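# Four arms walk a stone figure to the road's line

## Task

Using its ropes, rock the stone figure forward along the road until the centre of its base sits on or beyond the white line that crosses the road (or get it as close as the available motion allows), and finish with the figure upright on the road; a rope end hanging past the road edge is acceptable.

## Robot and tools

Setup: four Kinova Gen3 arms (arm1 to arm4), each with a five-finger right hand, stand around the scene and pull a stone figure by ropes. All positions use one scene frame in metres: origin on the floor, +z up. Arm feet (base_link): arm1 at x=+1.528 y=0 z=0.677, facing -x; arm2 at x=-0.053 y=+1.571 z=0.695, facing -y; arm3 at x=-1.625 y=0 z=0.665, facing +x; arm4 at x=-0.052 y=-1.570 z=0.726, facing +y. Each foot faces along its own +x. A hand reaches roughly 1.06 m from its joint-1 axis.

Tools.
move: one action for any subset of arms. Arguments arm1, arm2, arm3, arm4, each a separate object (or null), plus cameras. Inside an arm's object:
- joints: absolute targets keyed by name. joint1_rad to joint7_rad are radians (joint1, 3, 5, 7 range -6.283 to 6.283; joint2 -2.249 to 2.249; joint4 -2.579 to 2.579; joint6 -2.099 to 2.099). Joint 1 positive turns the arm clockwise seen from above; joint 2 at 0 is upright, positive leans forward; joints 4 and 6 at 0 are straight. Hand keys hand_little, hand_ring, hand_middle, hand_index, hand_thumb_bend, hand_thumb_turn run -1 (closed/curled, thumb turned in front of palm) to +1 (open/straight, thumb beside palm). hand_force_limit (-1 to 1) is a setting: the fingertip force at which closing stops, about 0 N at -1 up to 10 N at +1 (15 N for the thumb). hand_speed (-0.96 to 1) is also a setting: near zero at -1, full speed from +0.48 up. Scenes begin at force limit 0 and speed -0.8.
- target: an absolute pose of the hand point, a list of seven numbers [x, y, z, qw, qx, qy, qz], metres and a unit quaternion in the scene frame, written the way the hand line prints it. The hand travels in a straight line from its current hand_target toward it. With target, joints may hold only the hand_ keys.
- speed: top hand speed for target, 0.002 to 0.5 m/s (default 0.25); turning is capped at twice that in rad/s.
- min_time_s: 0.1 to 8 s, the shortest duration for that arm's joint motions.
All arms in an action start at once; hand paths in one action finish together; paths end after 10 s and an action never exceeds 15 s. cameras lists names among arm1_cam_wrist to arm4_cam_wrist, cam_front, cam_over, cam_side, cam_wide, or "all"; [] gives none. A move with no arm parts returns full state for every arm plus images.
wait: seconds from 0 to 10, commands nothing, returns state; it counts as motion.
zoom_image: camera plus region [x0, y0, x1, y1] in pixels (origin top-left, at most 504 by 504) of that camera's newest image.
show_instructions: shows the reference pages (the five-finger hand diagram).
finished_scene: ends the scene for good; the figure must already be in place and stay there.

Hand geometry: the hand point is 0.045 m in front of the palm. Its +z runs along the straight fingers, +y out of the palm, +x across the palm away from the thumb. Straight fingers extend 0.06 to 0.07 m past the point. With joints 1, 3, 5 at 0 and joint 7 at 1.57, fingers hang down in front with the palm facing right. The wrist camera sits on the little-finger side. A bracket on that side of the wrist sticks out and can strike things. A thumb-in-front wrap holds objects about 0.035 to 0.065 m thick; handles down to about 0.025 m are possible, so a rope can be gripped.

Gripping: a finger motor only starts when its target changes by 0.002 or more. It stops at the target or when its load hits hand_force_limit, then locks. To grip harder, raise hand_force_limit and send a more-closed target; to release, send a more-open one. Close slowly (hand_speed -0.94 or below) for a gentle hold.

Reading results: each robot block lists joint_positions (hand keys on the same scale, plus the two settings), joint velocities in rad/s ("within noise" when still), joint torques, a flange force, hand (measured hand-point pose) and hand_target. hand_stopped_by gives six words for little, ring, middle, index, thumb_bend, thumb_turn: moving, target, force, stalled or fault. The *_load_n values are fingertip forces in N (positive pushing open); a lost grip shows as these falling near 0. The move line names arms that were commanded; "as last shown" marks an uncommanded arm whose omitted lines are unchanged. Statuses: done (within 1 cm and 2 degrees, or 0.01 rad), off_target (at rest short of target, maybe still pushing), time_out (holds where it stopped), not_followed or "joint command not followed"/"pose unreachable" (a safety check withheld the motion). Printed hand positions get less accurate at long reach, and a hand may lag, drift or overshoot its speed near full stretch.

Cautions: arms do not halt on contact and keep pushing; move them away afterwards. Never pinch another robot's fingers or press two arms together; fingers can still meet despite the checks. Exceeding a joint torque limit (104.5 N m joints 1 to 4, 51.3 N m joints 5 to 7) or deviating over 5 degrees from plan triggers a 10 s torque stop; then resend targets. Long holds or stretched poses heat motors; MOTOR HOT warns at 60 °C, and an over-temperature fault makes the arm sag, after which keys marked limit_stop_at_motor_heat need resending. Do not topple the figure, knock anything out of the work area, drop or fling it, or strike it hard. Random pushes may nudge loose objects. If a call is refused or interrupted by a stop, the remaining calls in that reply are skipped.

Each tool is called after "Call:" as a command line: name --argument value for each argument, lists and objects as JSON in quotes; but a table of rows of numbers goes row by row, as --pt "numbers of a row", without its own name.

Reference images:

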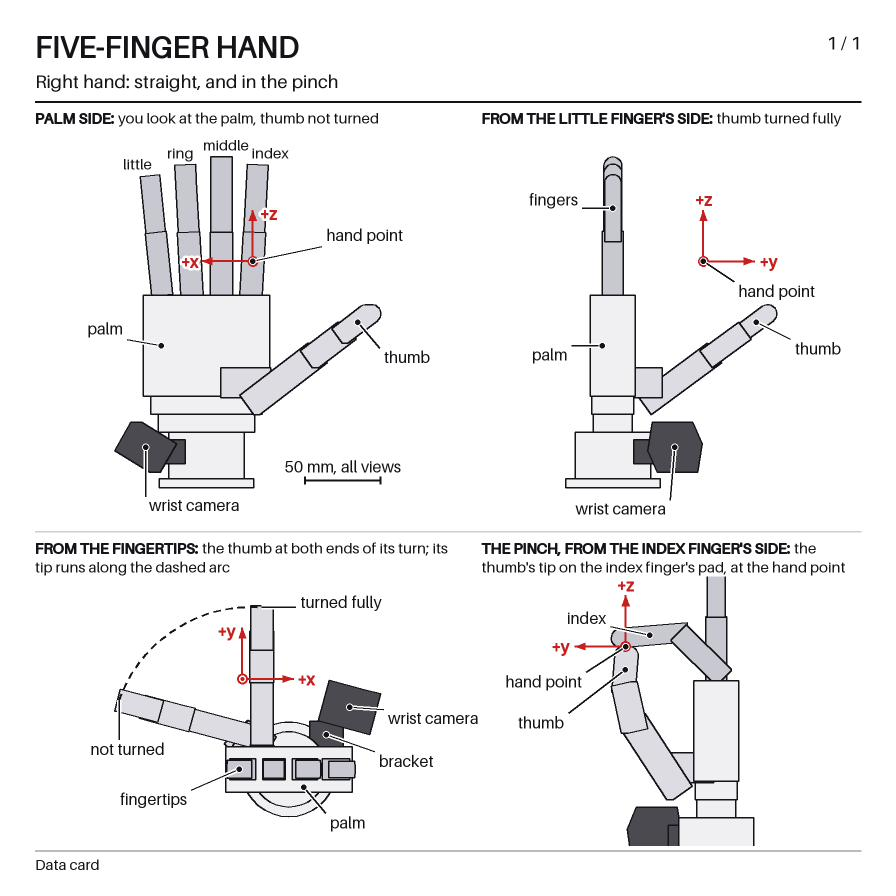

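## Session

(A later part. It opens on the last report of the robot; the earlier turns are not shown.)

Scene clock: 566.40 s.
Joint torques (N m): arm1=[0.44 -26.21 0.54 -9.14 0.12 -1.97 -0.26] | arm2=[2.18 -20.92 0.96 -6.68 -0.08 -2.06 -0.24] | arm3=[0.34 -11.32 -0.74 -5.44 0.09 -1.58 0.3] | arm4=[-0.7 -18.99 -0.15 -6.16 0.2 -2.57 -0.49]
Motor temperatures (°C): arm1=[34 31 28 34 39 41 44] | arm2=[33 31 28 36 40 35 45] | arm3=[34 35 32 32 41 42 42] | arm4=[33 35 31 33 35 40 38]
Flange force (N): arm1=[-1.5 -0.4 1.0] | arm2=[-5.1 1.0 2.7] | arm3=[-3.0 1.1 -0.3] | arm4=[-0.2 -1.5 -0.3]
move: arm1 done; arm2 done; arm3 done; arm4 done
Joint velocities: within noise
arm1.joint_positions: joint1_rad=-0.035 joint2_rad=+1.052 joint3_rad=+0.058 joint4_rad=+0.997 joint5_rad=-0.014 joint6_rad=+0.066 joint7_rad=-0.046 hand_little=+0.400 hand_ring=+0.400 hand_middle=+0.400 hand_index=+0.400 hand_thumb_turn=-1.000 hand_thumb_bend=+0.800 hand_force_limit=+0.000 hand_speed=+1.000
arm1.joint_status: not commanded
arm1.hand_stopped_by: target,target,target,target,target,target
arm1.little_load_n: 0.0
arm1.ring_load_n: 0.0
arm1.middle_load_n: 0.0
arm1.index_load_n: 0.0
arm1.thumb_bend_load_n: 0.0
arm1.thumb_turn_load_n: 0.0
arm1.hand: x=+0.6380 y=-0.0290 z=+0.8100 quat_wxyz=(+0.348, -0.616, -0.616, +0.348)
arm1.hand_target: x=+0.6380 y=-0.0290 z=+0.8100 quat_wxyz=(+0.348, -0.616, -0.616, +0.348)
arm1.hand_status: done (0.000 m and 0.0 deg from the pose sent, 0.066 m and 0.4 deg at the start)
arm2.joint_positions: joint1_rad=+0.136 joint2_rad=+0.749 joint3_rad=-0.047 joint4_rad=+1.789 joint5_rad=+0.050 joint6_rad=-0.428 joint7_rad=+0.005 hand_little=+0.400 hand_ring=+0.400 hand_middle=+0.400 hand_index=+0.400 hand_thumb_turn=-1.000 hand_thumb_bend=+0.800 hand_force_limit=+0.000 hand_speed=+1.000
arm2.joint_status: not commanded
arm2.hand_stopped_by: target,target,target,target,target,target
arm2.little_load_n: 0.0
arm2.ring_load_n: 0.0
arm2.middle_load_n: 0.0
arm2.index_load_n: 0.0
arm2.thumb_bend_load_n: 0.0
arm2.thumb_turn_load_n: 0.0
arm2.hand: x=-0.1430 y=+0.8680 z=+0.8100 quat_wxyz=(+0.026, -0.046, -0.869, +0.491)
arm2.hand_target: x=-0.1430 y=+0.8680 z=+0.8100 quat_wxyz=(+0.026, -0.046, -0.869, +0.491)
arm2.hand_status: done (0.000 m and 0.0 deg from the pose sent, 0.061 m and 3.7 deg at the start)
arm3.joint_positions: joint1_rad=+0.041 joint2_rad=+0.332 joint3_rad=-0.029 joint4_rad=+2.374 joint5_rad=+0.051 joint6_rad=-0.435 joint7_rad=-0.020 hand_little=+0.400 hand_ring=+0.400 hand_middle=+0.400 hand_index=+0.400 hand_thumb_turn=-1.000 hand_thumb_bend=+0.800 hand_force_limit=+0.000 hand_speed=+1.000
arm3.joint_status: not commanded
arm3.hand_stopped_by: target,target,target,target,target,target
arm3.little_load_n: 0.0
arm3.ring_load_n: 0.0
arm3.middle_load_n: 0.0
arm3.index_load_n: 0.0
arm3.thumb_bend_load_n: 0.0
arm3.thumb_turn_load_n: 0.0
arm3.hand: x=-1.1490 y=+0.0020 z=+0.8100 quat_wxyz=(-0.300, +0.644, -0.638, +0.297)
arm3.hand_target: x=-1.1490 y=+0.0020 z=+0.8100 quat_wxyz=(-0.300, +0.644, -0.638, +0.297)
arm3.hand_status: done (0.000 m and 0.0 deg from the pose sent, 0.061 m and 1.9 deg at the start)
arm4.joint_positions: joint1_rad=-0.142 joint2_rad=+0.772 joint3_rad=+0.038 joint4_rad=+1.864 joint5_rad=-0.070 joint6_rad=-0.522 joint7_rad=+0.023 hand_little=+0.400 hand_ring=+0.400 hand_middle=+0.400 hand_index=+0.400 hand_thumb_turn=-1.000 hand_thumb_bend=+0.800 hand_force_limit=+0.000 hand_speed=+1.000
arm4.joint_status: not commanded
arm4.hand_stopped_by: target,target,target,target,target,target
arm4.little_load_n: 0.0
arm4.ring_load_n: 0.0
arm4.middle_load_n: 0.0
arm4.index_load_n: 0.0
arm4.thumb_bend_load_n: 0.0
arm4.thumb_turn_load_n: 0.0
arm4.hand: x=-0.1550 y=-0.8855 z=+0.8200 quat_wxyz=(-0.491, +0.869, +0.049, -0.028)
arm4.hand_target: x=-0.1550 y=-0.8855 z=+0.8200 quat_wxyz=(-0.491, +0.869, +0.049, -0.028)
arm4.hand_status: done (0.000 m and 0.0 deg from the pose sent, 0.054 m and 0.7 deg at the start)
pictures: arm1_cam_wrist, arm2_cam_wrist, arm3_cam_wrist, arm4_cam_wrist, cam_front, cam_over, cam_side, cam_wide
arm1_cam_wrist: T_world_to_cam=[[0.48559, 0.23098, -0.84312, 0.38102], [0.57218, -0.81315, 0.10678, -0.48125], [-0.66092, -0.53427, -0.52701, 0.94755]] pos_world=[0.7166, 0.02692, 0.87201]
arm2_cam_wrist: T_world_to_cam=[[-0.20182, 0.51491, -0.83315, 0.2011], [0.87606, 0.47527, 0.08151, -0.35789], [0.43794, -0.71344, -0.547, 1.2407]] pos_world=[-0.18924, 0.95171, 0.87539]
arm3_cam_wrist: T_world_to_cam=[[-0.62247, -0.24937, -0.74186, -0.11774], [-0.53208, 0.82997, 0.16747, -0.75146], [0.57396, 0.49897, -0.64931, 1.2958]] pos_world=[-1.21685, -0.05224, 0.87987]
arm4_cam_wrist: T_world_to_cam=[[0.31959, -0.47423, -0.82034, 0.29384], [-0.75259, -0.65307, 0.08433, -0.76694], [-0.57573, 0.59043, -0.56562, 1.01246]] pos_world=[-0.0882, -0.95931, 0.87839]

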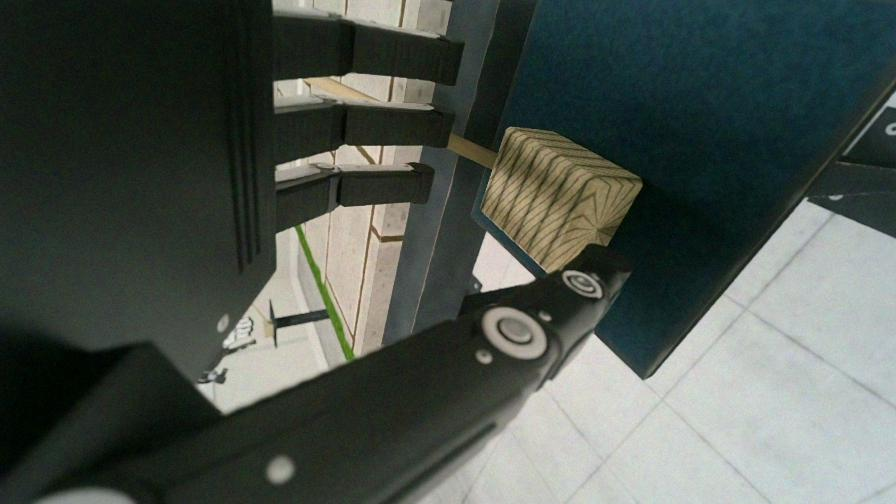

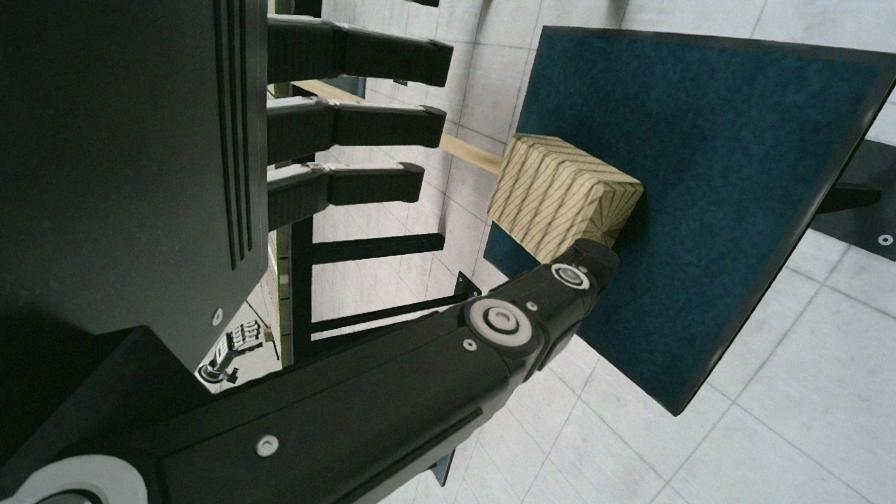

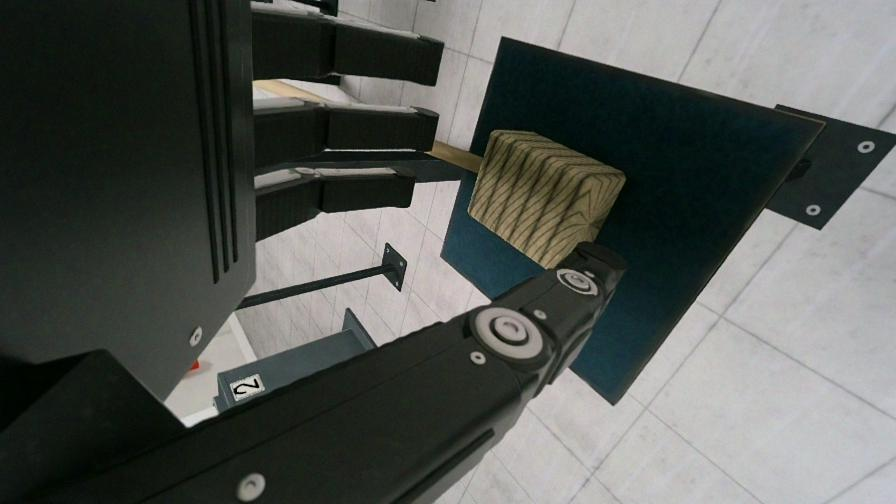

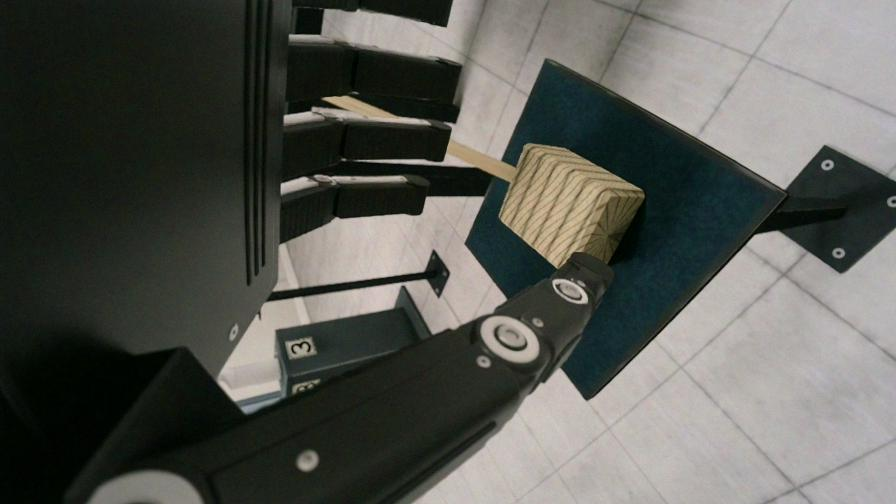

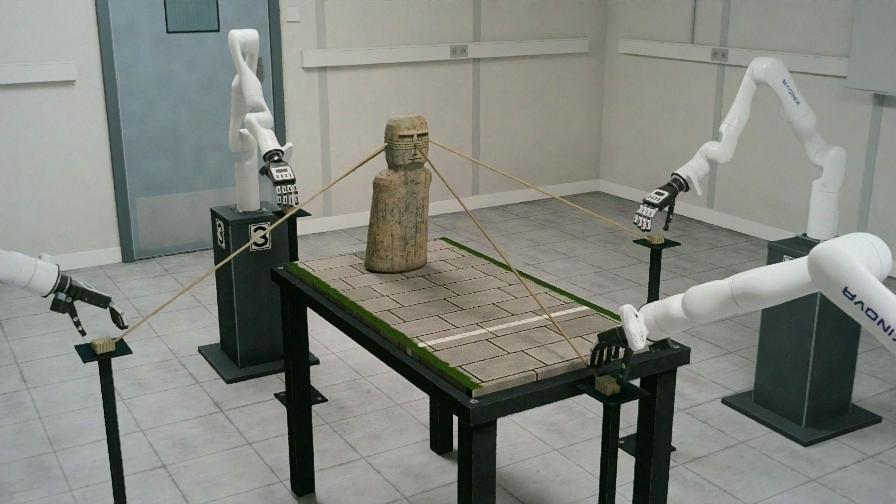

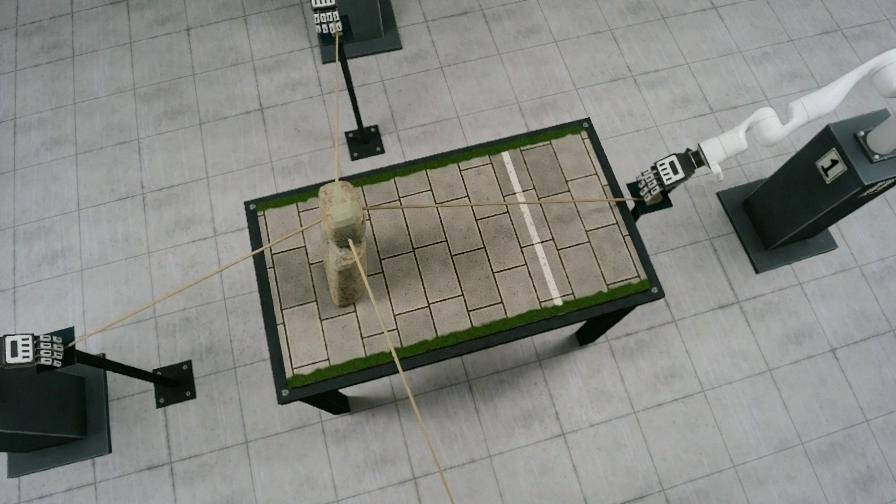

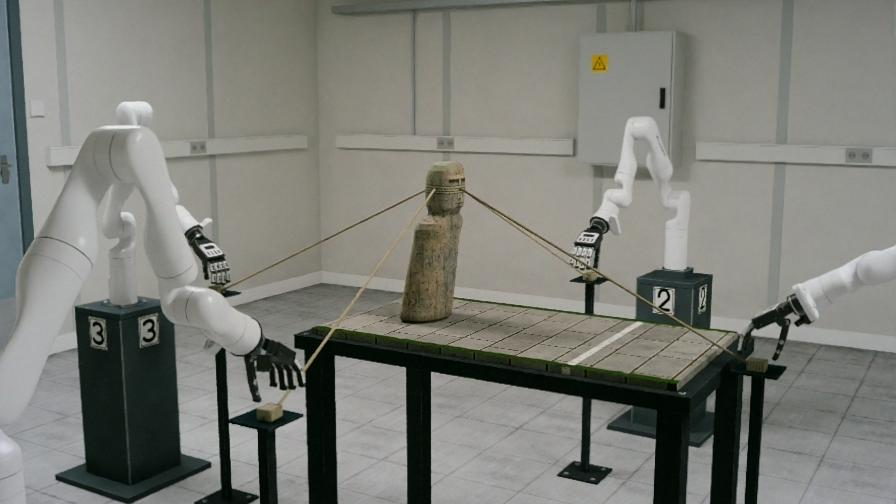

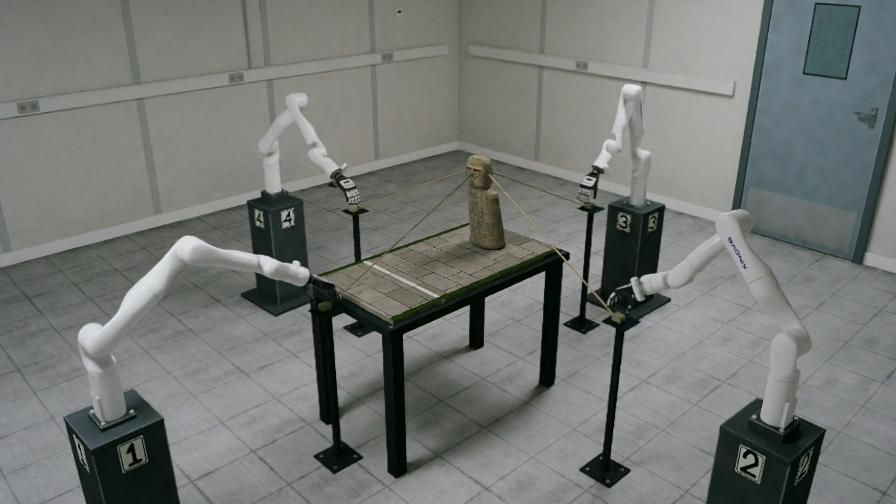

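Call:
move --arm1 '{"target": [0.641, -0.031, 0.780, 0.348, -0.6157, -0.6157, 0.348], "joints": {"hand_thumb_bend": 0.7}}' --arm2 '{"target": [-0.1412, 0.8705, 0.779, 0.02575, -0.0456, -0.8695, 0.4915], "joints": {"hand_thumb_bend": 0.7}}' --arm3 '{"target": [-1.150, 0.005, 0.778, 0.3001, -0.6437, 0.6381, -0.2975], "joints": {"hand_thumb_bend": 0.7}}' --arm4 '{"target": [-0.1558, -0.8882, 0.774, 0.4914, -0.8694, -0.0494, 0.0279], "joints": {"hand_thumb_bend": 0.7}}' --cameras '["arm1_cam_wrist", "arm2_cam_wrist", "arm3_cam_wrist", "arm4_cam_wrist", "cam_front", "cam_side"]'

Call:
zoom_image --camera "arm1_cam_wrist" --region '[340, 40, 740, 440]'

Call:
zoom_image --camera "arm2_cam_wrist" --region '[340, 40, 740, 440]'

Call:
zoom_image --camera "arm3_cam_wrist" --region '[340, 40, 740, 440]'

Call:
zoom_image --camera "arm4_cam_wrist" --region '[340, 40, 740, 440]'

Call:
zoom_image --camera "cam_front" --region '[550, 300, 690, 420]'

Call:
zoom_image --camera "cam_side" --region '[200, 330, 340, 450]'

Scene clock: 656.83 s.
Joint torques (N m): arm1=[0.44 -26.29 0.73 -8.95 0.13 -1.95 -0.31] | arm2=[2.2 -21.18 0.99 -6.17 -0.08 -2.04 -0.21] | arm3=[0.39 -12.1 -0.8 -4.3 0.12 -1.55 0.33] | arm4=[-0.76 -19.46 -0.23 -5.42 0.17 -2.57 -0.54]
Motor temperatures (°C): arm1=[34 32 28 34 39 41 44] | arm2=[33 32 28 36 40 35 45] | arm3=[34 35 32 32 41 42 42] | arm4=[33 35 31 33 35 40 38]
Flange force (N): arm1=[-1.4 -0.1 0.7] | arm2=[-5.1 1.3 2.4] | arm3=[-2.5 0.9 -0.4] | arm4=[0.1 -1.4 -0.4]
move: arm1 done; arm2 done; arm3 done; arm4 done
Joint velocities: within noise
arm1.joint_positions: joint1_rad=-0.042 joint2_rad=+1.086 joint3_rad=+0.065 joint4_rad=+1.028 joint5_rad=-0.018 joint6_rad=+0.002 joint7_rad=-0.051 hand_little=+0.400 hand_ring=+0.400 hand_middle=+0.400 hand_index=+0.400 hand_thumb_turn=-1.000 hand_thumb_bend=+0.700 hand_force_limit=+0.000 hand_speed=+1.000
arm1.joint_status: all done
arm1.hand_stopped_by: target,target,target,target,target,target
arm1.little_load_n: 0.0
arm1.ring_load_n: 0.0
arm1.middle_load_n: 0.0
arm1.index_load_n: 0.0
arm1.thumb_bend_load_n: 0.0
arm1.thumb_turn_load_n: 0.0
arm1.hand: x=+0.6410 y=-0.0310 z=+0.7800 quat_wxyz=(+0.348, -0.616, -0.616, +0.348)
arm1.hand_target: x=+0.6410 y=-0.0310 z=+0.7800 quat_wxyz=(+0.348, -0.616, -0.616, +0.348)
arm1.hand_status: done (0.000 m and 0.0 deg from the pose sent, 0.030 m and 0.0 deg at the start)
arm2.joint_positions: joint1_rad=+0.130 joint2_rad=+0.809 joint3_rad=-0.042 joint4_rad=+1.807 joint5_rad=+0.043 joint6_rad=-0.506 joint7_rad=+0.011 hand_little=+0.400 hand_ring=+0.400 hand_middle=+0.400 hand_index=+0.400 hand_thumb_turn=-1.000 hand_thumb_bend=+0.700 hand_force_limit=+0.000 hand_speed=+1.000
arm2.joint_status: all done
arm2.hand_stopped_by: target,target,target,target,target,target
arm2.little_load_n: 0.0
arm2.ring_load_n: 0.0
arm2.middle_load_n: 0.0
arm2.index_load_n: 0.0
arm2.thumb_bend_load_n: 0.0
arm2.thumb_turn_load_n: 0.0
arm2.hand: x=-0.1412 y=+0.8705 z=+0.7790 quat_wxyz=(+0.026, -0.046, -0.869, +0.491)
arm2.hand_target: x=-0.1412 y=+0.8705 z=+0.7790 quat_wxyz=(+0.026, -0.046, -0.869, +0.491)
arm2.hand_status: done (0.000 m and 0.0 deg from the pose sent, 0.031 m and 0.0 deg at the start)
arm3.joint_positions: joint1_rad=+0.022 joint2_rad=+0.435 joint3_rad=-0.022 joint4_rad=+2.413 joint5_rad=+0.026 joint6_rad=-0.576 joint7_rad=-0.002 hand_little=+0.400 hand_ring=+0.400 hand_middle=+0.400 hand_index=+0.400 hand_thumb_turn=-1.000 hand_thumb_bend=+0.700 hand_force_limit=+0.000 hand_speed=+1.000
arm3.joint_status: all done
arm3.hand_stopped_by: target,target,target,target,target,target
arm3.little_load_n: 0.0
arm3.ring_load_n: 0.0
arm3.middle_load_n: 0.0
arm3.index_load_n: 0.0
arm3.thumb_bend_load_n: -0.5
arm3.thumb_turn_load_n: 0.0
arm3.hand: x=-1.1500 y=+0.0050 z=+0.7780 quat_wxyz=(-0.300, +0.644, -0.638, +0.298)
arm3.hand_target: x=-1.1500 y=+0.0050 z=+0.7780 quat_wxyz=(-0.300, +0.644, -0.638, +0.297)
arm3.hand_status: done (0.000 m and 0.0 deg from the pose sent, 0.032 m and 0.0 deg at the start)
arm4.joint_positions: joint1_rad=-0.138 joint2_rad=+0.872 joint3_rad=+0.031 joint4_rad=+1.875 joint5_rad=-0.068 joint6_rad=-0.633 joint7_rad=+0.018 hand_little=+0.400 hand_ring=+0.400 hand_middle=+0.400 hand_index=+0.400 hand_thumb_turn=-1.000 hand_thumb_bend=+0.700 hand_force_limit=+0.000 hand_speed=+1.000
arm4.joint_status: all done
arm4.hand_stopped_by: target,target,target,target,target,target
arm4.little_load_n: 0.0
arm4.ring_load_n: 0.0
arm4.middle_load_n: 0.0
arm4.index_load_n: 0.0
arm4.thumb_bend_load_n: 0.0
arm4.thumb_turn_load_n: 0.0
arm4.hand: x=-0.1558 y=-0.8882 z=+0.7740 quat_wxyz=(-0.491, +0.869, +0.049, -0.028)
arm4.hand_target: x=-0.1558 y=-0.8882 z=+0.7740 quat_wxyz=(-0.491, +0.869, +0.049, -0.028)
arm4.hand_status: done (0.000 m and 0.0 deg from the pose sent, 0.046 m and 0.0 deg at the start)
arm1_cam_wrist: T_world_to_cam=[[0.48554, 0.23105, -0.84313, 0.35478], [0.57222, -0.81313, 0.10671, -0.48136], [-0.66092, -0.53427, -0.52701, 0.93266]] pos_world=[0.7196, 0.02492, 0.84201]
arm2_cam_wrist: T_world_to_cam=[[-0.20188, 0.51475, -0.83324, 0.17469], [0.87605, 0.47531, 0.08138, -0.35802], [0.43793, -0.71353, -0.5469, 1.22472]] pos_world=[-0.18744, 0.95411, 0.84449]
arm3_cam_wrist: T_world_to_cam=[[-0.62252, -0.24933, -0.74183, -0.14143], [-0.53199, 0.83002, 0.16746, -0.74901], [0.57398, 0.49889, -0.64934, 1.27415]] pos_world=[-1.21785, -0.04924, 0.84788]
arm4_cam_wrist: T_world_to_cam=[[0.31957, -0.4742, -0.82037, 0.25512], [-0.75263, -0.65303, 0.08429, -0.76537], [-0.5757, 0.5905, -0.56558, 0.98761]] pos_world=[-0.089, -0.96201, 0.83239]

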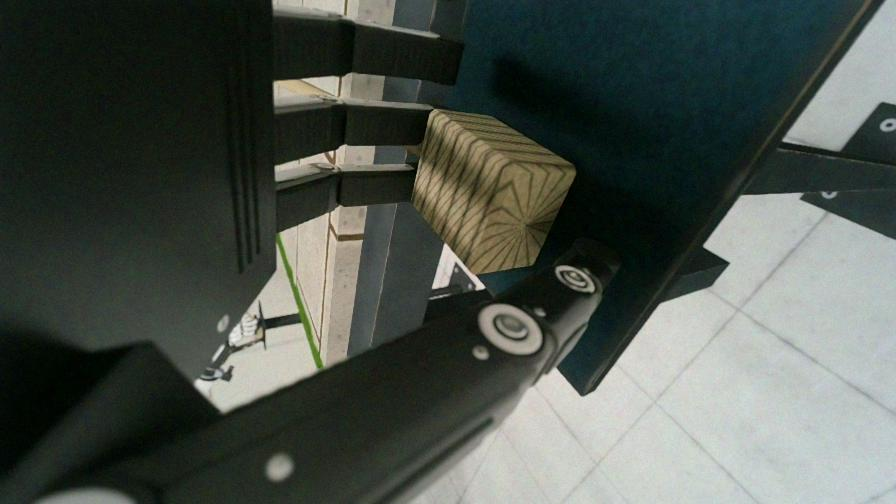

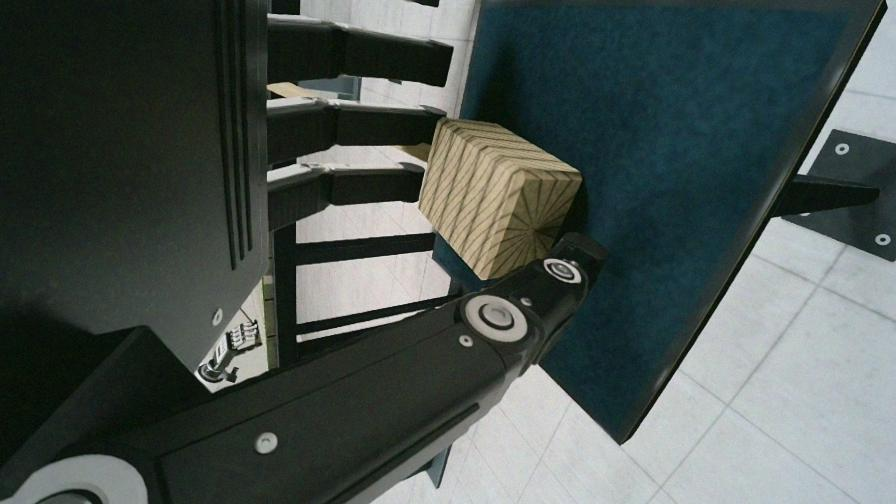

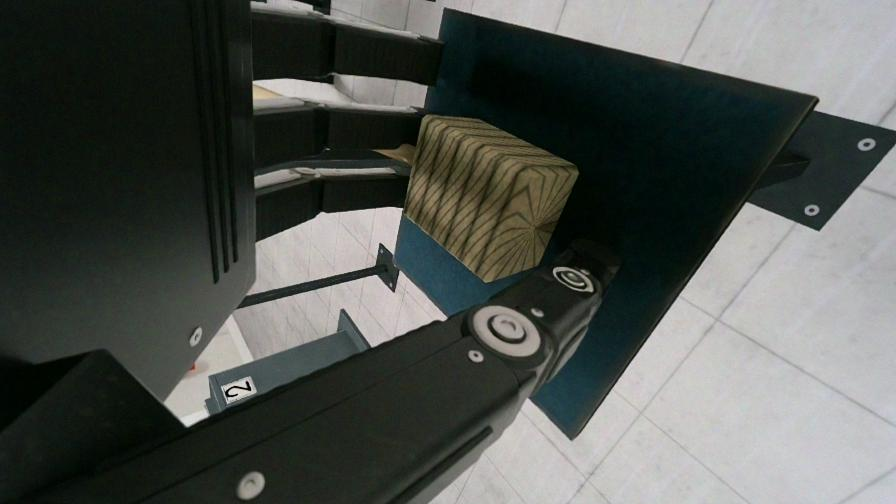

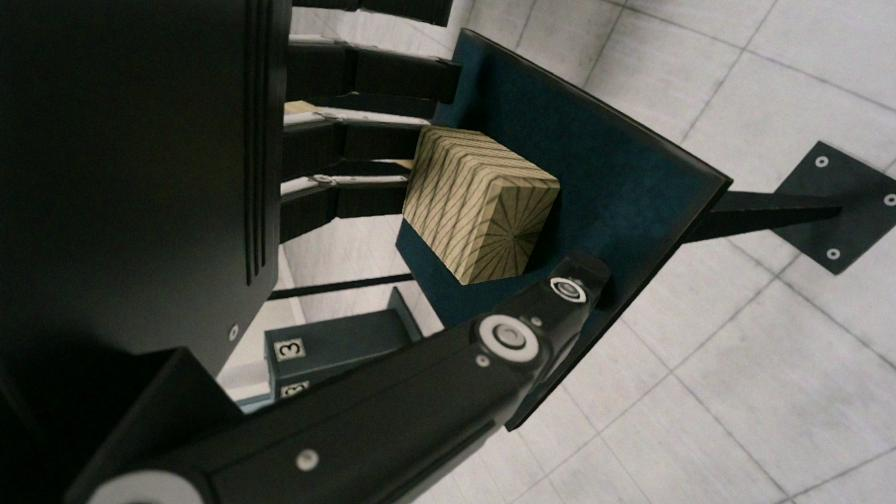

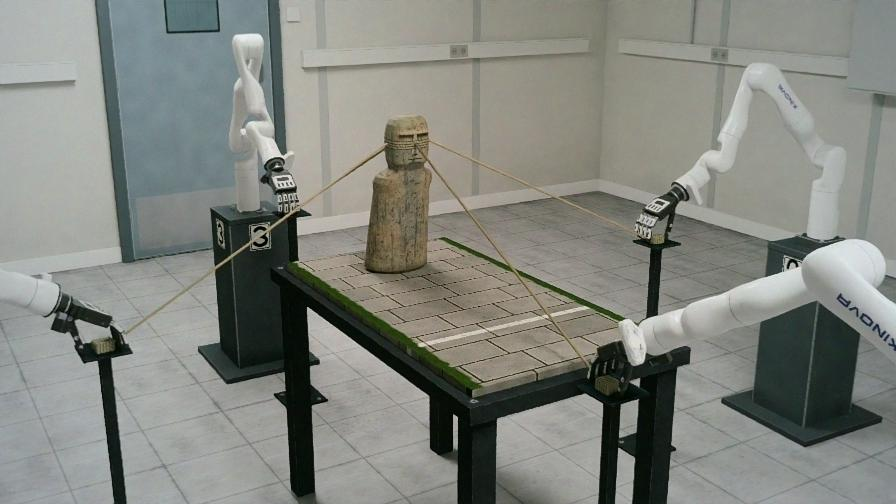

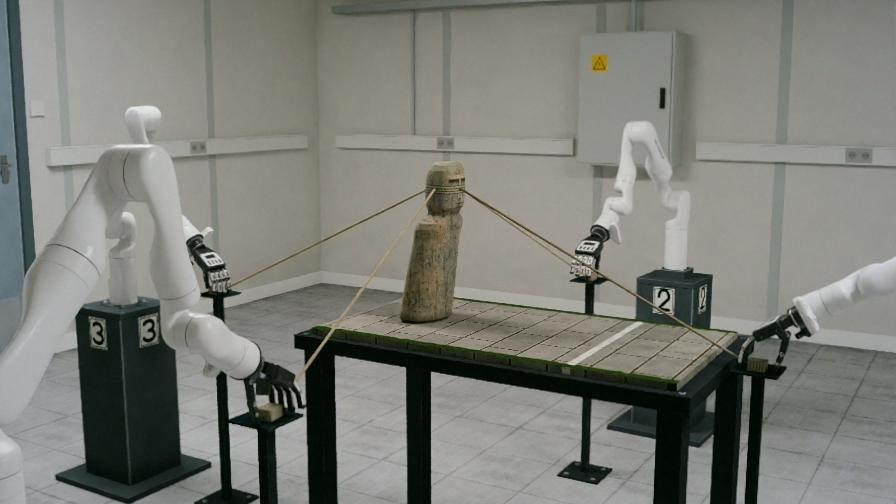

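Scaled by 1.260 from the camera's image (finer frame: 1280x720).

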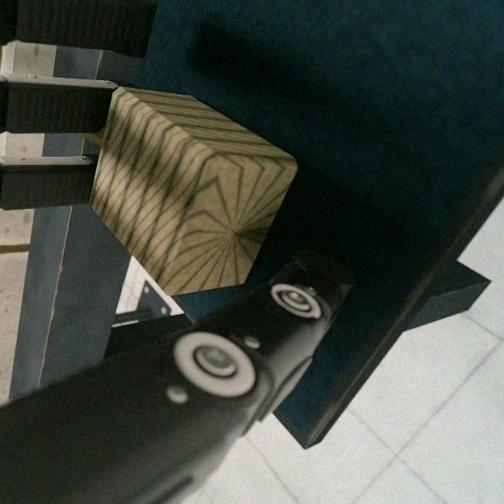

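Scaled by 1.260 from the camera's image (finer frame: 1280x720).

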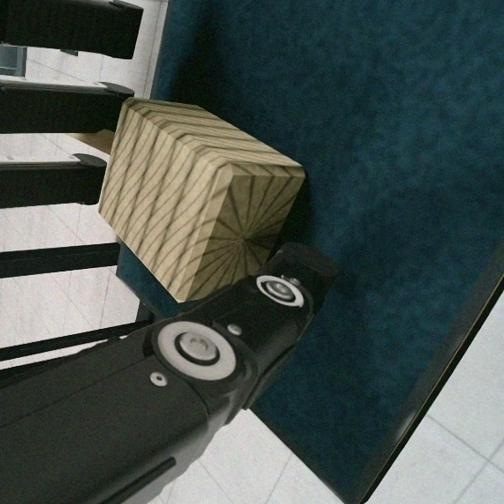

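Scaled by 1.260 from the camera's image (finer frame: 1280x720).

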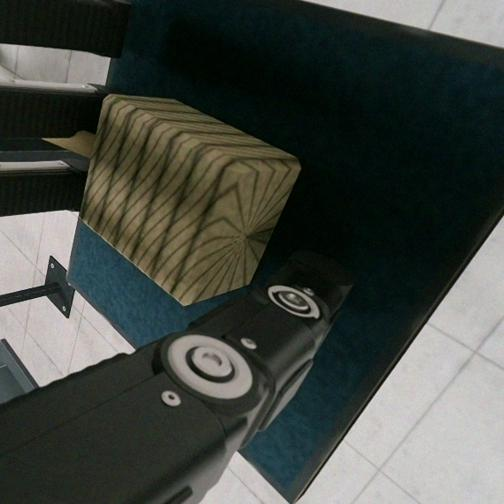

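Scaled by 1.260 from the camera's image (finer frame: 1280x720).

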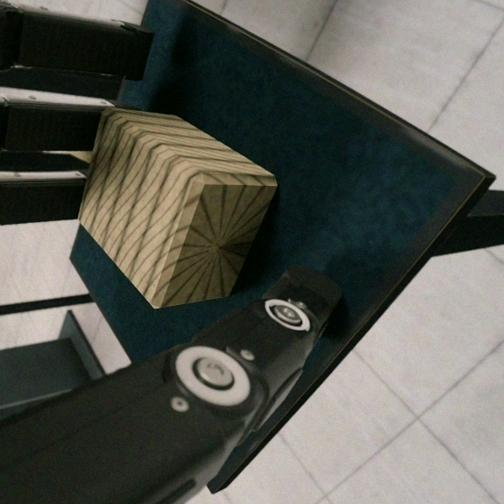

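Scaled by 3.600 from the camera's image (finer frame: 1280x720).

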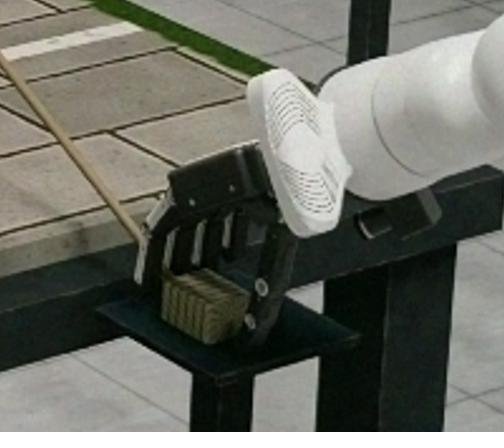

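Scaled by 3.600 from the camera's image (finer frame: 1280x720).

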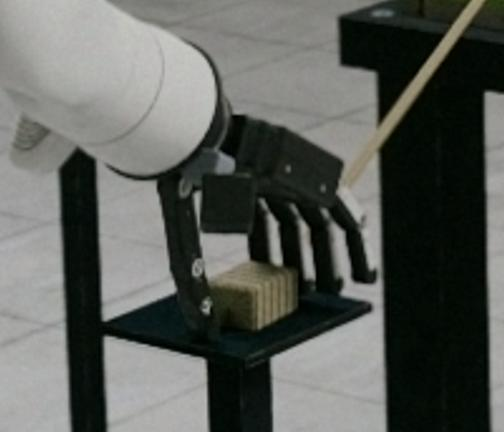

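Call:
move --arm1 '{"target": [0.6405, -0.031, 0.775, 0.348, -0.6157, -0.6157, 0.348], "joints": {"hand_thumb_bend": 0.55}}' --arm2 '{"target": [-0.1412, 0.8705, 0.773, 0.02575, -0.0456, -0.8695, 0.4915], "joints": {"hand_thumb_bend": 0.55}}' --arm3 '{"target": [-1.151, 0.005, 0.772, 0.3001, -0.6437, 0.6381, -0.2975], "joints": {"hand_thumb_bend": 0.55}}' --arm4 '{"target": [-0.1556, -0.8882, 0.767, 0.4914, -0.8694, -0.0494, 0.0279], "joints": {"hand_thumb_bend": 0.55}}' --cameras '["arm1_cam_wrist", "arm2_cam_wrist", "arm3_cam_wrist", "arm4_cam_wrist", "cam_front", "cam_side"]'

Call:
zoom_image --camera "cam_front" --region '[550, 300, 690, 420]'

Call:
zoom_image --camera "cam_side" --region '[200, 330, 340, 450]'

Scene clock: 741.80 s.
Joint torques (N m): arm1=[0.39 -24.23 0.59 -8 0.18 -1.52 -0.25] | arm2=[2.16 -21.24 0.99 -6.09 -0.06 -2.04 -0.2] | arm3=[0.42 10.84 -0.46 7.77 0.11 8.3 0.66] | arm4=[-0.21 1.97 -0.27 -0.26 0.07 3.17 -0.2]
Motor temperatures (°C): arm1=[34 32 28 33 39 41 44] | arm2=[33 32 28 36 40 35 45] | arm3=[34 35 32 32 41 42 42] | arm4=[33 36 31 33 35 40 38]
Flange force (N): arm1=[-1.5 -1.6 -1.6] | arm2=[-5.0 1.3 2.3] | arm3=[-2.9 -31.5 -36.0] | arm4=[0.1 -23.9 -33.9]
move: arm1 done; arm2 done; arm3 done; arm4 done
Joint velocities: within noise
arm1.joint_positions: joint1_rad=-0.042 joint2_rad=+1.094 joint3_rad=+0.065 joint4_rad=+1.027 joint5_rad=-0.018 joint6_rad=-0.005 joint7_rad=-0.051 hand_little=+0.400 hand_ring=+0.400 hand_middle=+0.400 hand_index=+0.400 hand_thumb_turn=-1.000 hand_thumb_bend=+0.550 hand_force_limit=+0.000 hand_speed=+1.000
arm1.joint_status: all done
arm1.hand_stopped_by: target,target,target,target,target,target
arm1.little_load_n: 0.0
arm1.ring_load_n: 0.0
arm1.middle_load_n: -0.5
arm1.index_load_n: 0.0
arm1.thumb_bend_load_n: 0.0
arm1.thumb_turn_load_n: 0.0
arm1.hand: x=+0.6405 y=-0.0310 z=+0.7750 quat_wxyz=(+0.348, -0.616, -0.616, +0.348)
arm1.hand_target: x=+0.6405 y=-0.0310 z=+0.7750 quat_wxyz=(+0.348, -0.616, -0.616, +0.348)
arm1.hand_status: done (0.000 m and 0.0 deg from the pose sent, 0.005 m and 0.0 deg at the start)
arm2.joint_positions: joint1_rad=+0.129 joint2_rad=+0.822 joint3_rad=-0.041 joint4_rad=+1.808 joint5_rad=+0.043 joint6_rad=-0.519 joint7_rad=+0.012 hand_little=+0.400 hand_ring=+0.400 hand_middle=+0.400 hand_index=+0.400 hand_thumb_turn=-1.000 hand_thumb_bend=+0.550 hand_force_limit=+0.000 hand_speed=+1.000
arm2.joint_status: all done
arm2.hand_stopped_by: target,target,target,target,target,target
arm2.little_load_n: 0.0
arm2.ring_load_n: 0.0
arm2.middle_load_n: 0.0
arm2.index_load_n: 0.0
arm2.thumb_bend_load_n: 0.0
arm2.thumb_turn_load_n: 0.0
arm2.hand: x=-0.1412 y=+0.8705 z=+0.7730 quat_wxyz=(+0.026, -0.046, -0.869, +0.491)
arm2.hand_target: x=-0.1412 y=+0.8705 z=+0.7730 quat_wxyz=(+0.026, -0.046, -0.869, +0.491)
arm2.hand_status: done (0.000 m and 0.0 deg from the pose sent, 0.006 m and 0.0 deg at the start)
arm3.joint_positions: joint1_rad=+0.022 joint2_rad=+0.455 joint3_rad=-0.021 joint4_rad=+2.421 joint5_rad=+0.025 joint6_rad=-0.604 joint7_rad=+0.000 hand_little=+0.400 hand_ring=+0.400 hand_middle=+0.400 hand_index=+0.400 hand_thumb_turn=-1.000 hand_thumb_bend=+0.550 hand_force_limit=+0.000 hand_speed=+1.000
arm3.joint_status: all done
arm3.hand_stopped_by: target,target,target,target,target,target
arm3.little_load_n: 0.0
arm3.ring_load_n: 0.0
arm3.middle_load_n: 0.0
arm3.index_load_n: 0.0
arm3.thumb_bend_load_n: 0.0
arm3.thumb_turn_load_n: 0.0
arm3.hand: x=-1.1510 y=+0.0050 z=+0.7720 quat_wxyz=(-0.300, +0.644, -0.638, +0.298)
arm3.hand_target: x=-1.1510 y=+0.0050 z=+0.7720 quat_wxyz=(-0.300, +0.644, -0.638, +0.297)
arm3.hand_status: done (0.000 m and 0.0 deg from the pose sent, 0.006 m and 0.0 deg at the start)
arm4.joint_positions: joint1_rad=-0.137 joint2_rad=+0.888 joint3_rad=+0.029 joint4_rad=+1.873 joint5_rad=-0.066 joint6_rad=-0.648 joint7_rad=+0.017 hand_little=+0.400 hand_ring=+0.400 hand_middle=+0.399 hand_index=+0.400 hand_thumb_turn=-1.000 hand_thumb_bend=+0.551 hand_force_limit=+0.000 hand_speed=+1.000
arm4.joint_status: all done
arm4.hand_stopped_by: target,target,target,target,target,target
arm4.little_load_n: 0.0
arm4.ring_load_n: 0.0
arm4.middle_load_n: -8.5
arm4.index_load_n: 0.0
arm4.thumb_bend_load_n: 3.0
arm4.thumb_turn_load_n: 0.0
arm4.hand: x=-0.1556 y=-0.8881 z=+0.7671 quat_wxyz=(-0.491, +0.869, +0.049, -0.028)
arm4.hand_target: x=-0.1556 y=-0.8882 z=+0.7670 quat_wxyz=(-0.491, +0.869, +0.049, -0.028)
arm4.hand_status: done (0.000 m and 0.0 deg from the pose sent, 0.007 m and 0.0 deg at the start)
arm1_cam_wrist: T_world_to_cam=[[0.4855, 0.23091, -0.84319, 0.35089], [0.57215, -0.81317, 0.10675, -0.48052], [-0.66101, -0.53426, -0.52691, 0.92967]] pos_world=[0.7191, 0.02491, 0.83701]
arm2_cam_wrist: T_world_to_cam=[[-0.2018, 0.51488, -0.83317, 0.16944], [0.87612, 0.47517, 0.08144, -0.35743], [0.43783, -0.71352, -0.54699, 1.22143]] pos_world=[-0.18744, 0.95411, 0.83839]
arm3_cam_wrist: T_world_to_cam=[[-0.62235, -0.24936, -0.74196, -0.1462], [-0.53211, 0.82997, 0.16739, -0.74861], [0.57406, 0.49897, -0.64921, 1.27082]] pos_world=[-1.21885, -0.04924, 0.84187]
arm4_cam_wrist: T_world_to_cam=[[0.31961, -0.47408, -0.82043, 0.24961], [-0.75259, -0.65309, 0.0842, -0.76455], [-0.57573, 0.59053, -0.56552, 0.98374]] pos_world=[-0.0888, -0.96191, 0.82549]

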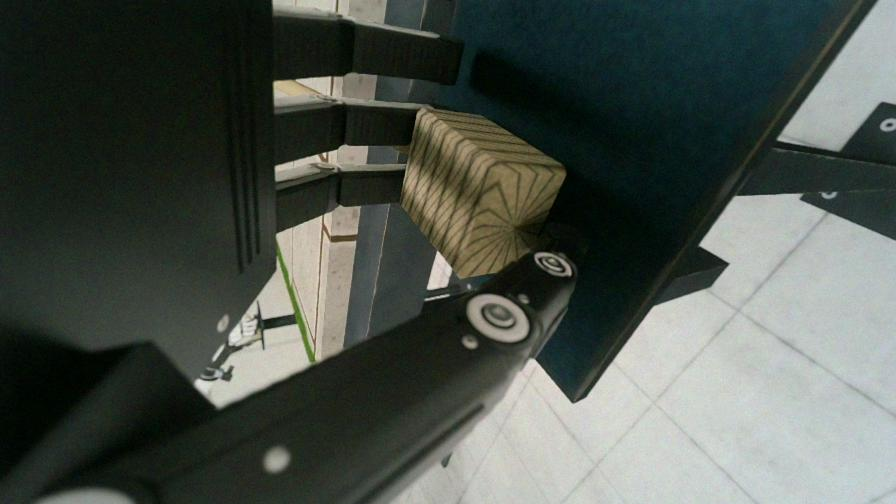

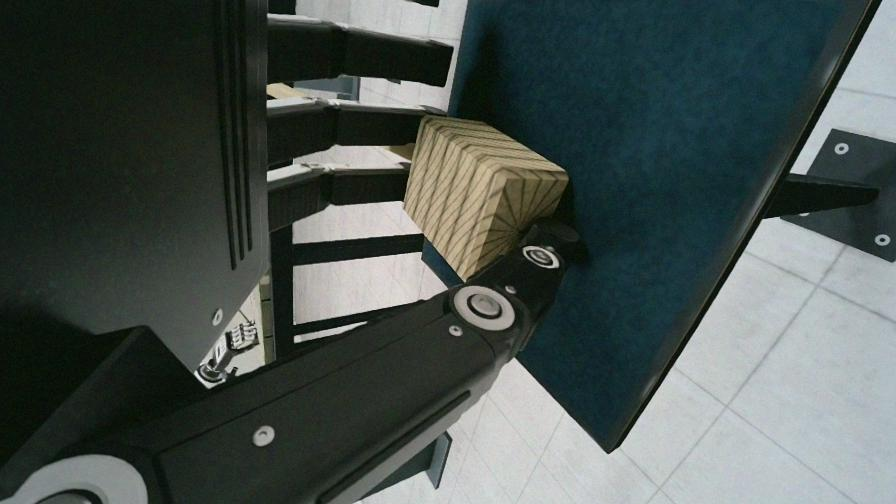

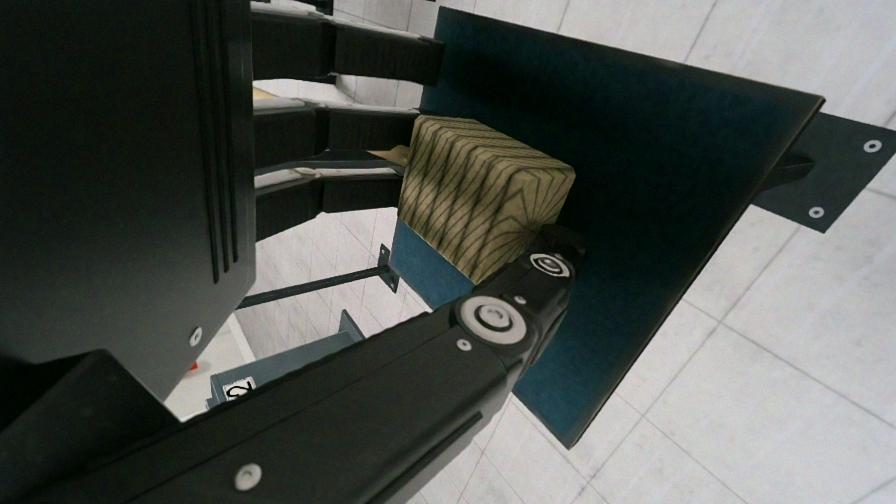

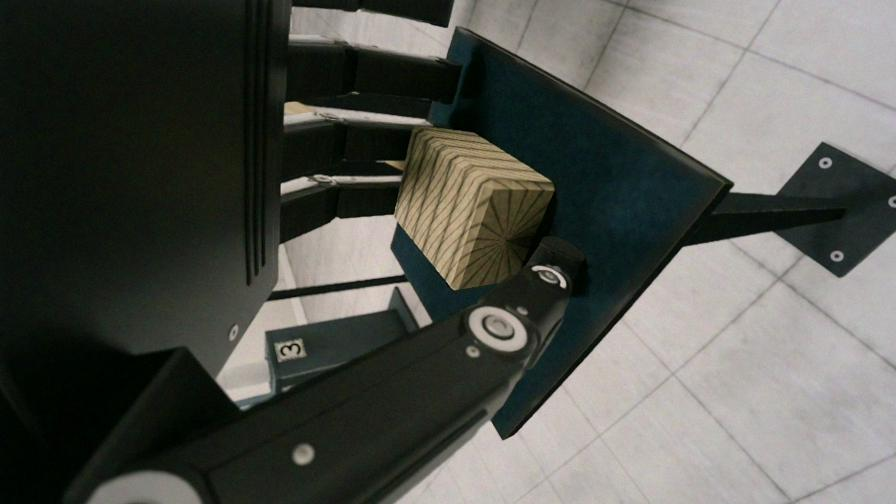

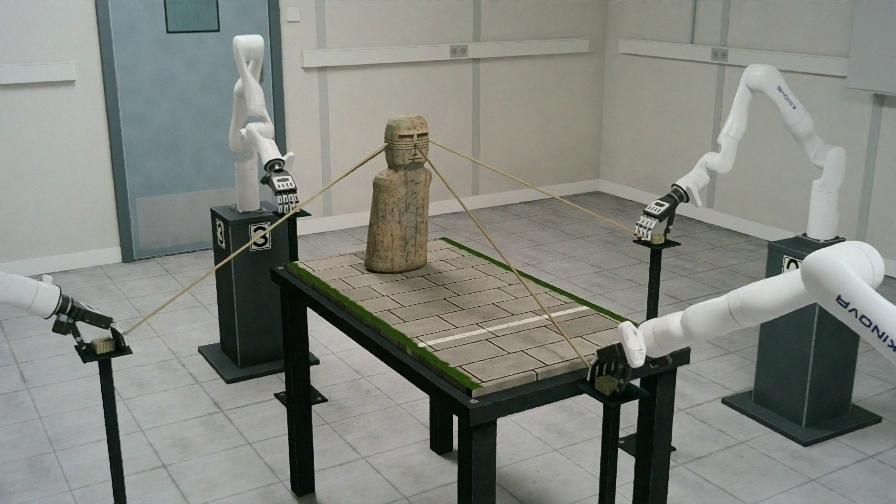

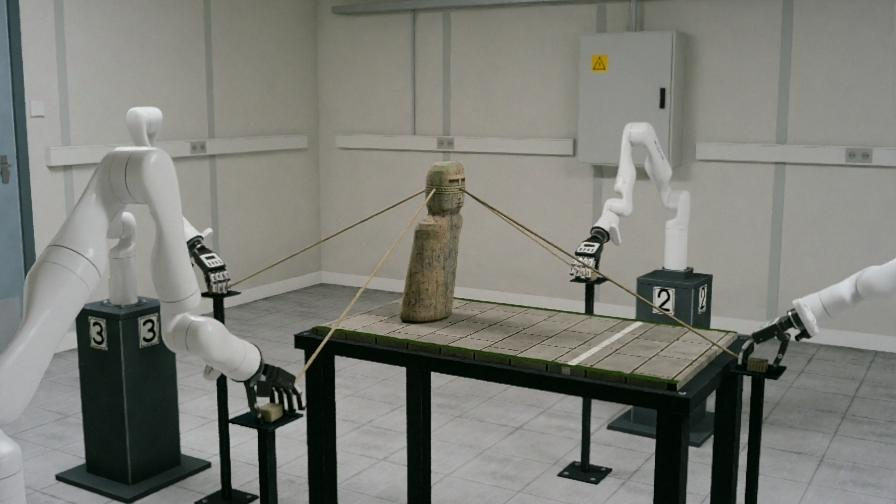

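Scaled by 3.600 from the camera's image (finer frame: 1280x720).

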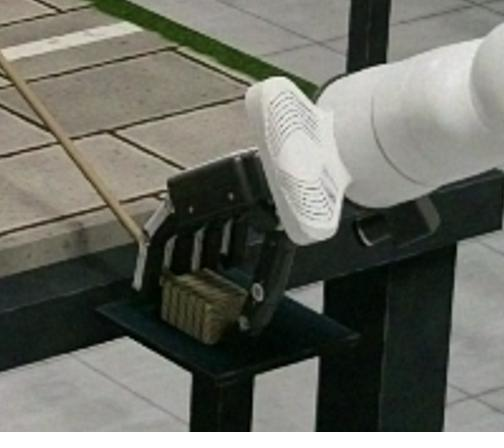

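Scaled by 3.600 from the camera's image (finer frame: 1280x720).

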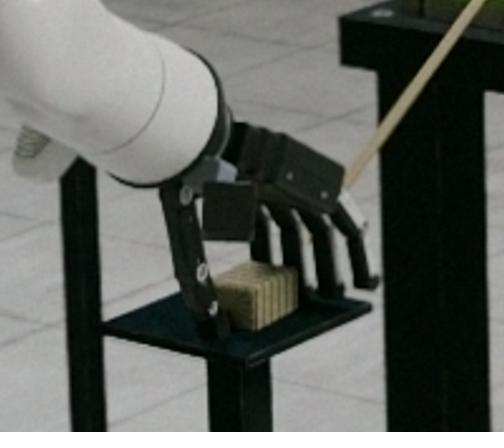

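Call:
move --arm1 '{"target": [0.6395, -0.031, 0.7765, 0.348, -0.6157, -0.6157, 0.348]}' --arm3 '{"target": [-1.151, 0.005, 0.7770, 0.3001, -0.6437, 0.6381, -0.2975]}' --arm4 '{"target": [-0.1556, -0.8882, 0.7725, 0.4914, -0.8694, -0.0494, 0.0279]}' --cameras '[]'

Scene clock: 749.13 s.
Joint torques (N m): arm1=[0.35 -26.37 0.59 -8.98 0.12 -1.94 -0.3] | arm2=[2.17 -21.24 1.02 -6.09 -0.06 -2.03 -0.2] | arm3=[0.48 -12.08 -0.89 -4.25 0.11 -1.61 0.31] | arm4=[-0.84 -19.44 -0.17 -5.31 0.22 -2.58 -0.52]
Motor temperatures (°C): arm1=[34 32 28 33 39 41 44] | arm2=[33 32 28 36 40 35 45] | arm3=[34 35 32 32 41 42 42] | arm4=[33 35 31 33 35 40 38]
Flange force (N): arm1=[-1.5 0.1 0.5] | arm2=[-5.0 1.3 2.3] | arm3=[-2.9 0.6 -0.5] | arm4=[0.3 -1.6 -0.2]
move: arm1 done; arm3 done; arm4 done
Joint velocities: within noise
arm1.joint_positions: joint1_rad=-0.041 joint2_rad=+1.095 joint3_rad=+0.065 joint4_rad=+1.021 joint5_rad=-0.018 joint6_rad=+0.001 joint7_rad=-0.051 hand_little=+0.400 hand_ring=+0.400 hand_middle=+0.400 hand_index=+0.400 hand_thumb_turn=-1.000 hand_thumb_bend=+0.550 hand_force_limit=+0.000 hand_speed=+1.000
arm1.joint_status: not commanded
arm1.hand_stopped_by: target,target,target,target,target,target
arm1.little_load_n: 0.0
arm1.ring_load_n: 0.0
arm1.middle_load_n: -0.5
arm1.index_load_n: 0.0
arm1.thumb_bend_load_n: 0.0
arm1.thumb_turn_load_n: 0.0
arm1.hand: x=+0.6395 y=-0.0310 z=+0.7765 quat_wxyz=(+0.348, -0.616, -0.616, +0.348)
arm1.hand_target: x=+0.6395 y=-0.0310 z=+0.7765 quat_wxyz=(+0.348, -0.616, -0.616, +0.348)
arm1.hand_status: done (0.000 m and 0.0 deg from the pose sent, 0.002 m and 0.0 deg at the start)
arm2: as last shown
arm3.joint_positions: joint1_rad=+0.022 joint2_rad=+0.437 joint3_rad=-0.021 joint4_rad=+2.417 joint5_rad=+0.026 joint6_rad=-0.583 joint7_rad=-0.002 hand_little=+0.400 hand_ring=+0.400 hand_middle=+0.400 hand_index=+0.400 hand_thumb_turn=-1.000 hand_thumb_bend=+0.550 hand_force_limit=+0.000 hand_speed=+1.000
arm3.joint_status: not commanded
arm3.hand_stopped_by: target,target,target,target,target,target
arm3.little_load_n: 0.0
arm3.ring_load_n: 0.0
arm3.middle_load_n: 0.0
arm3.index_load_n: 0.0
arm3.thumb_bend_load_n: 0.0
arm3.thumb_turn_load_n: 0.0
arm3.hand: x=-1.1510 y=+0.0050 z=+0.7770 quat_wxyz=(-0.300, +0.644, -0.638, +0.297)
arm3.hand_target: x=-1.1510 y=+0.0050 z=+0.7770 quat_wxyz=(-0.300, +0.644, -0.638, +0.297)
arm3.hand_status: done (0.000 m and 0.0 deg from the pose sent, 0.005 m and 0.0 deg at the start)
arm4.joint_positions: joint1_rad=-0.138 joint2_rad=+0.876 joint3_rad=+0.030 joint4_rad=+1.874 joint5_rad=-0.067 joint6_rad=-0.636 joint7_rad=+0.018 hand_little=+0.400 hand_ring=+0.400 hand_middle=+0.400 hand_index=+0.400 hand_thumb_turn=-1.000 hand_thumb_bend=+0.550 hand_force_limit=+0.000 hand_speed=+1.000
arm4.joint_status: not commanded
arm4.hand_stopped_by: target,target,target,target,target,target
arm4.little_load_n: 0.0
arm4.ring_load_n: 0.0
arm4.middle_load_n: 0.0
arm4.index_load_n: 0.0
arm4.thumb_bend_load_n: 0.0
arm4.thumb_turn_load_n: 0.0
arm4.hand: x=-0.1556 y=-0.8882 z=+0.7725 quat_wxyz=(-0.491, +0.869, +0.049, -0.028)
arm4.hand_target: x=-0.1556 y=-0.8882 z=+0.7725 quat_wxyz=(-0.491, +0.869, +0.049, -0.028)
arm4.hand_status: done (0.000 m and 0.0 deg from the pose sent, 0.005 m and 0.0 deg at the start)


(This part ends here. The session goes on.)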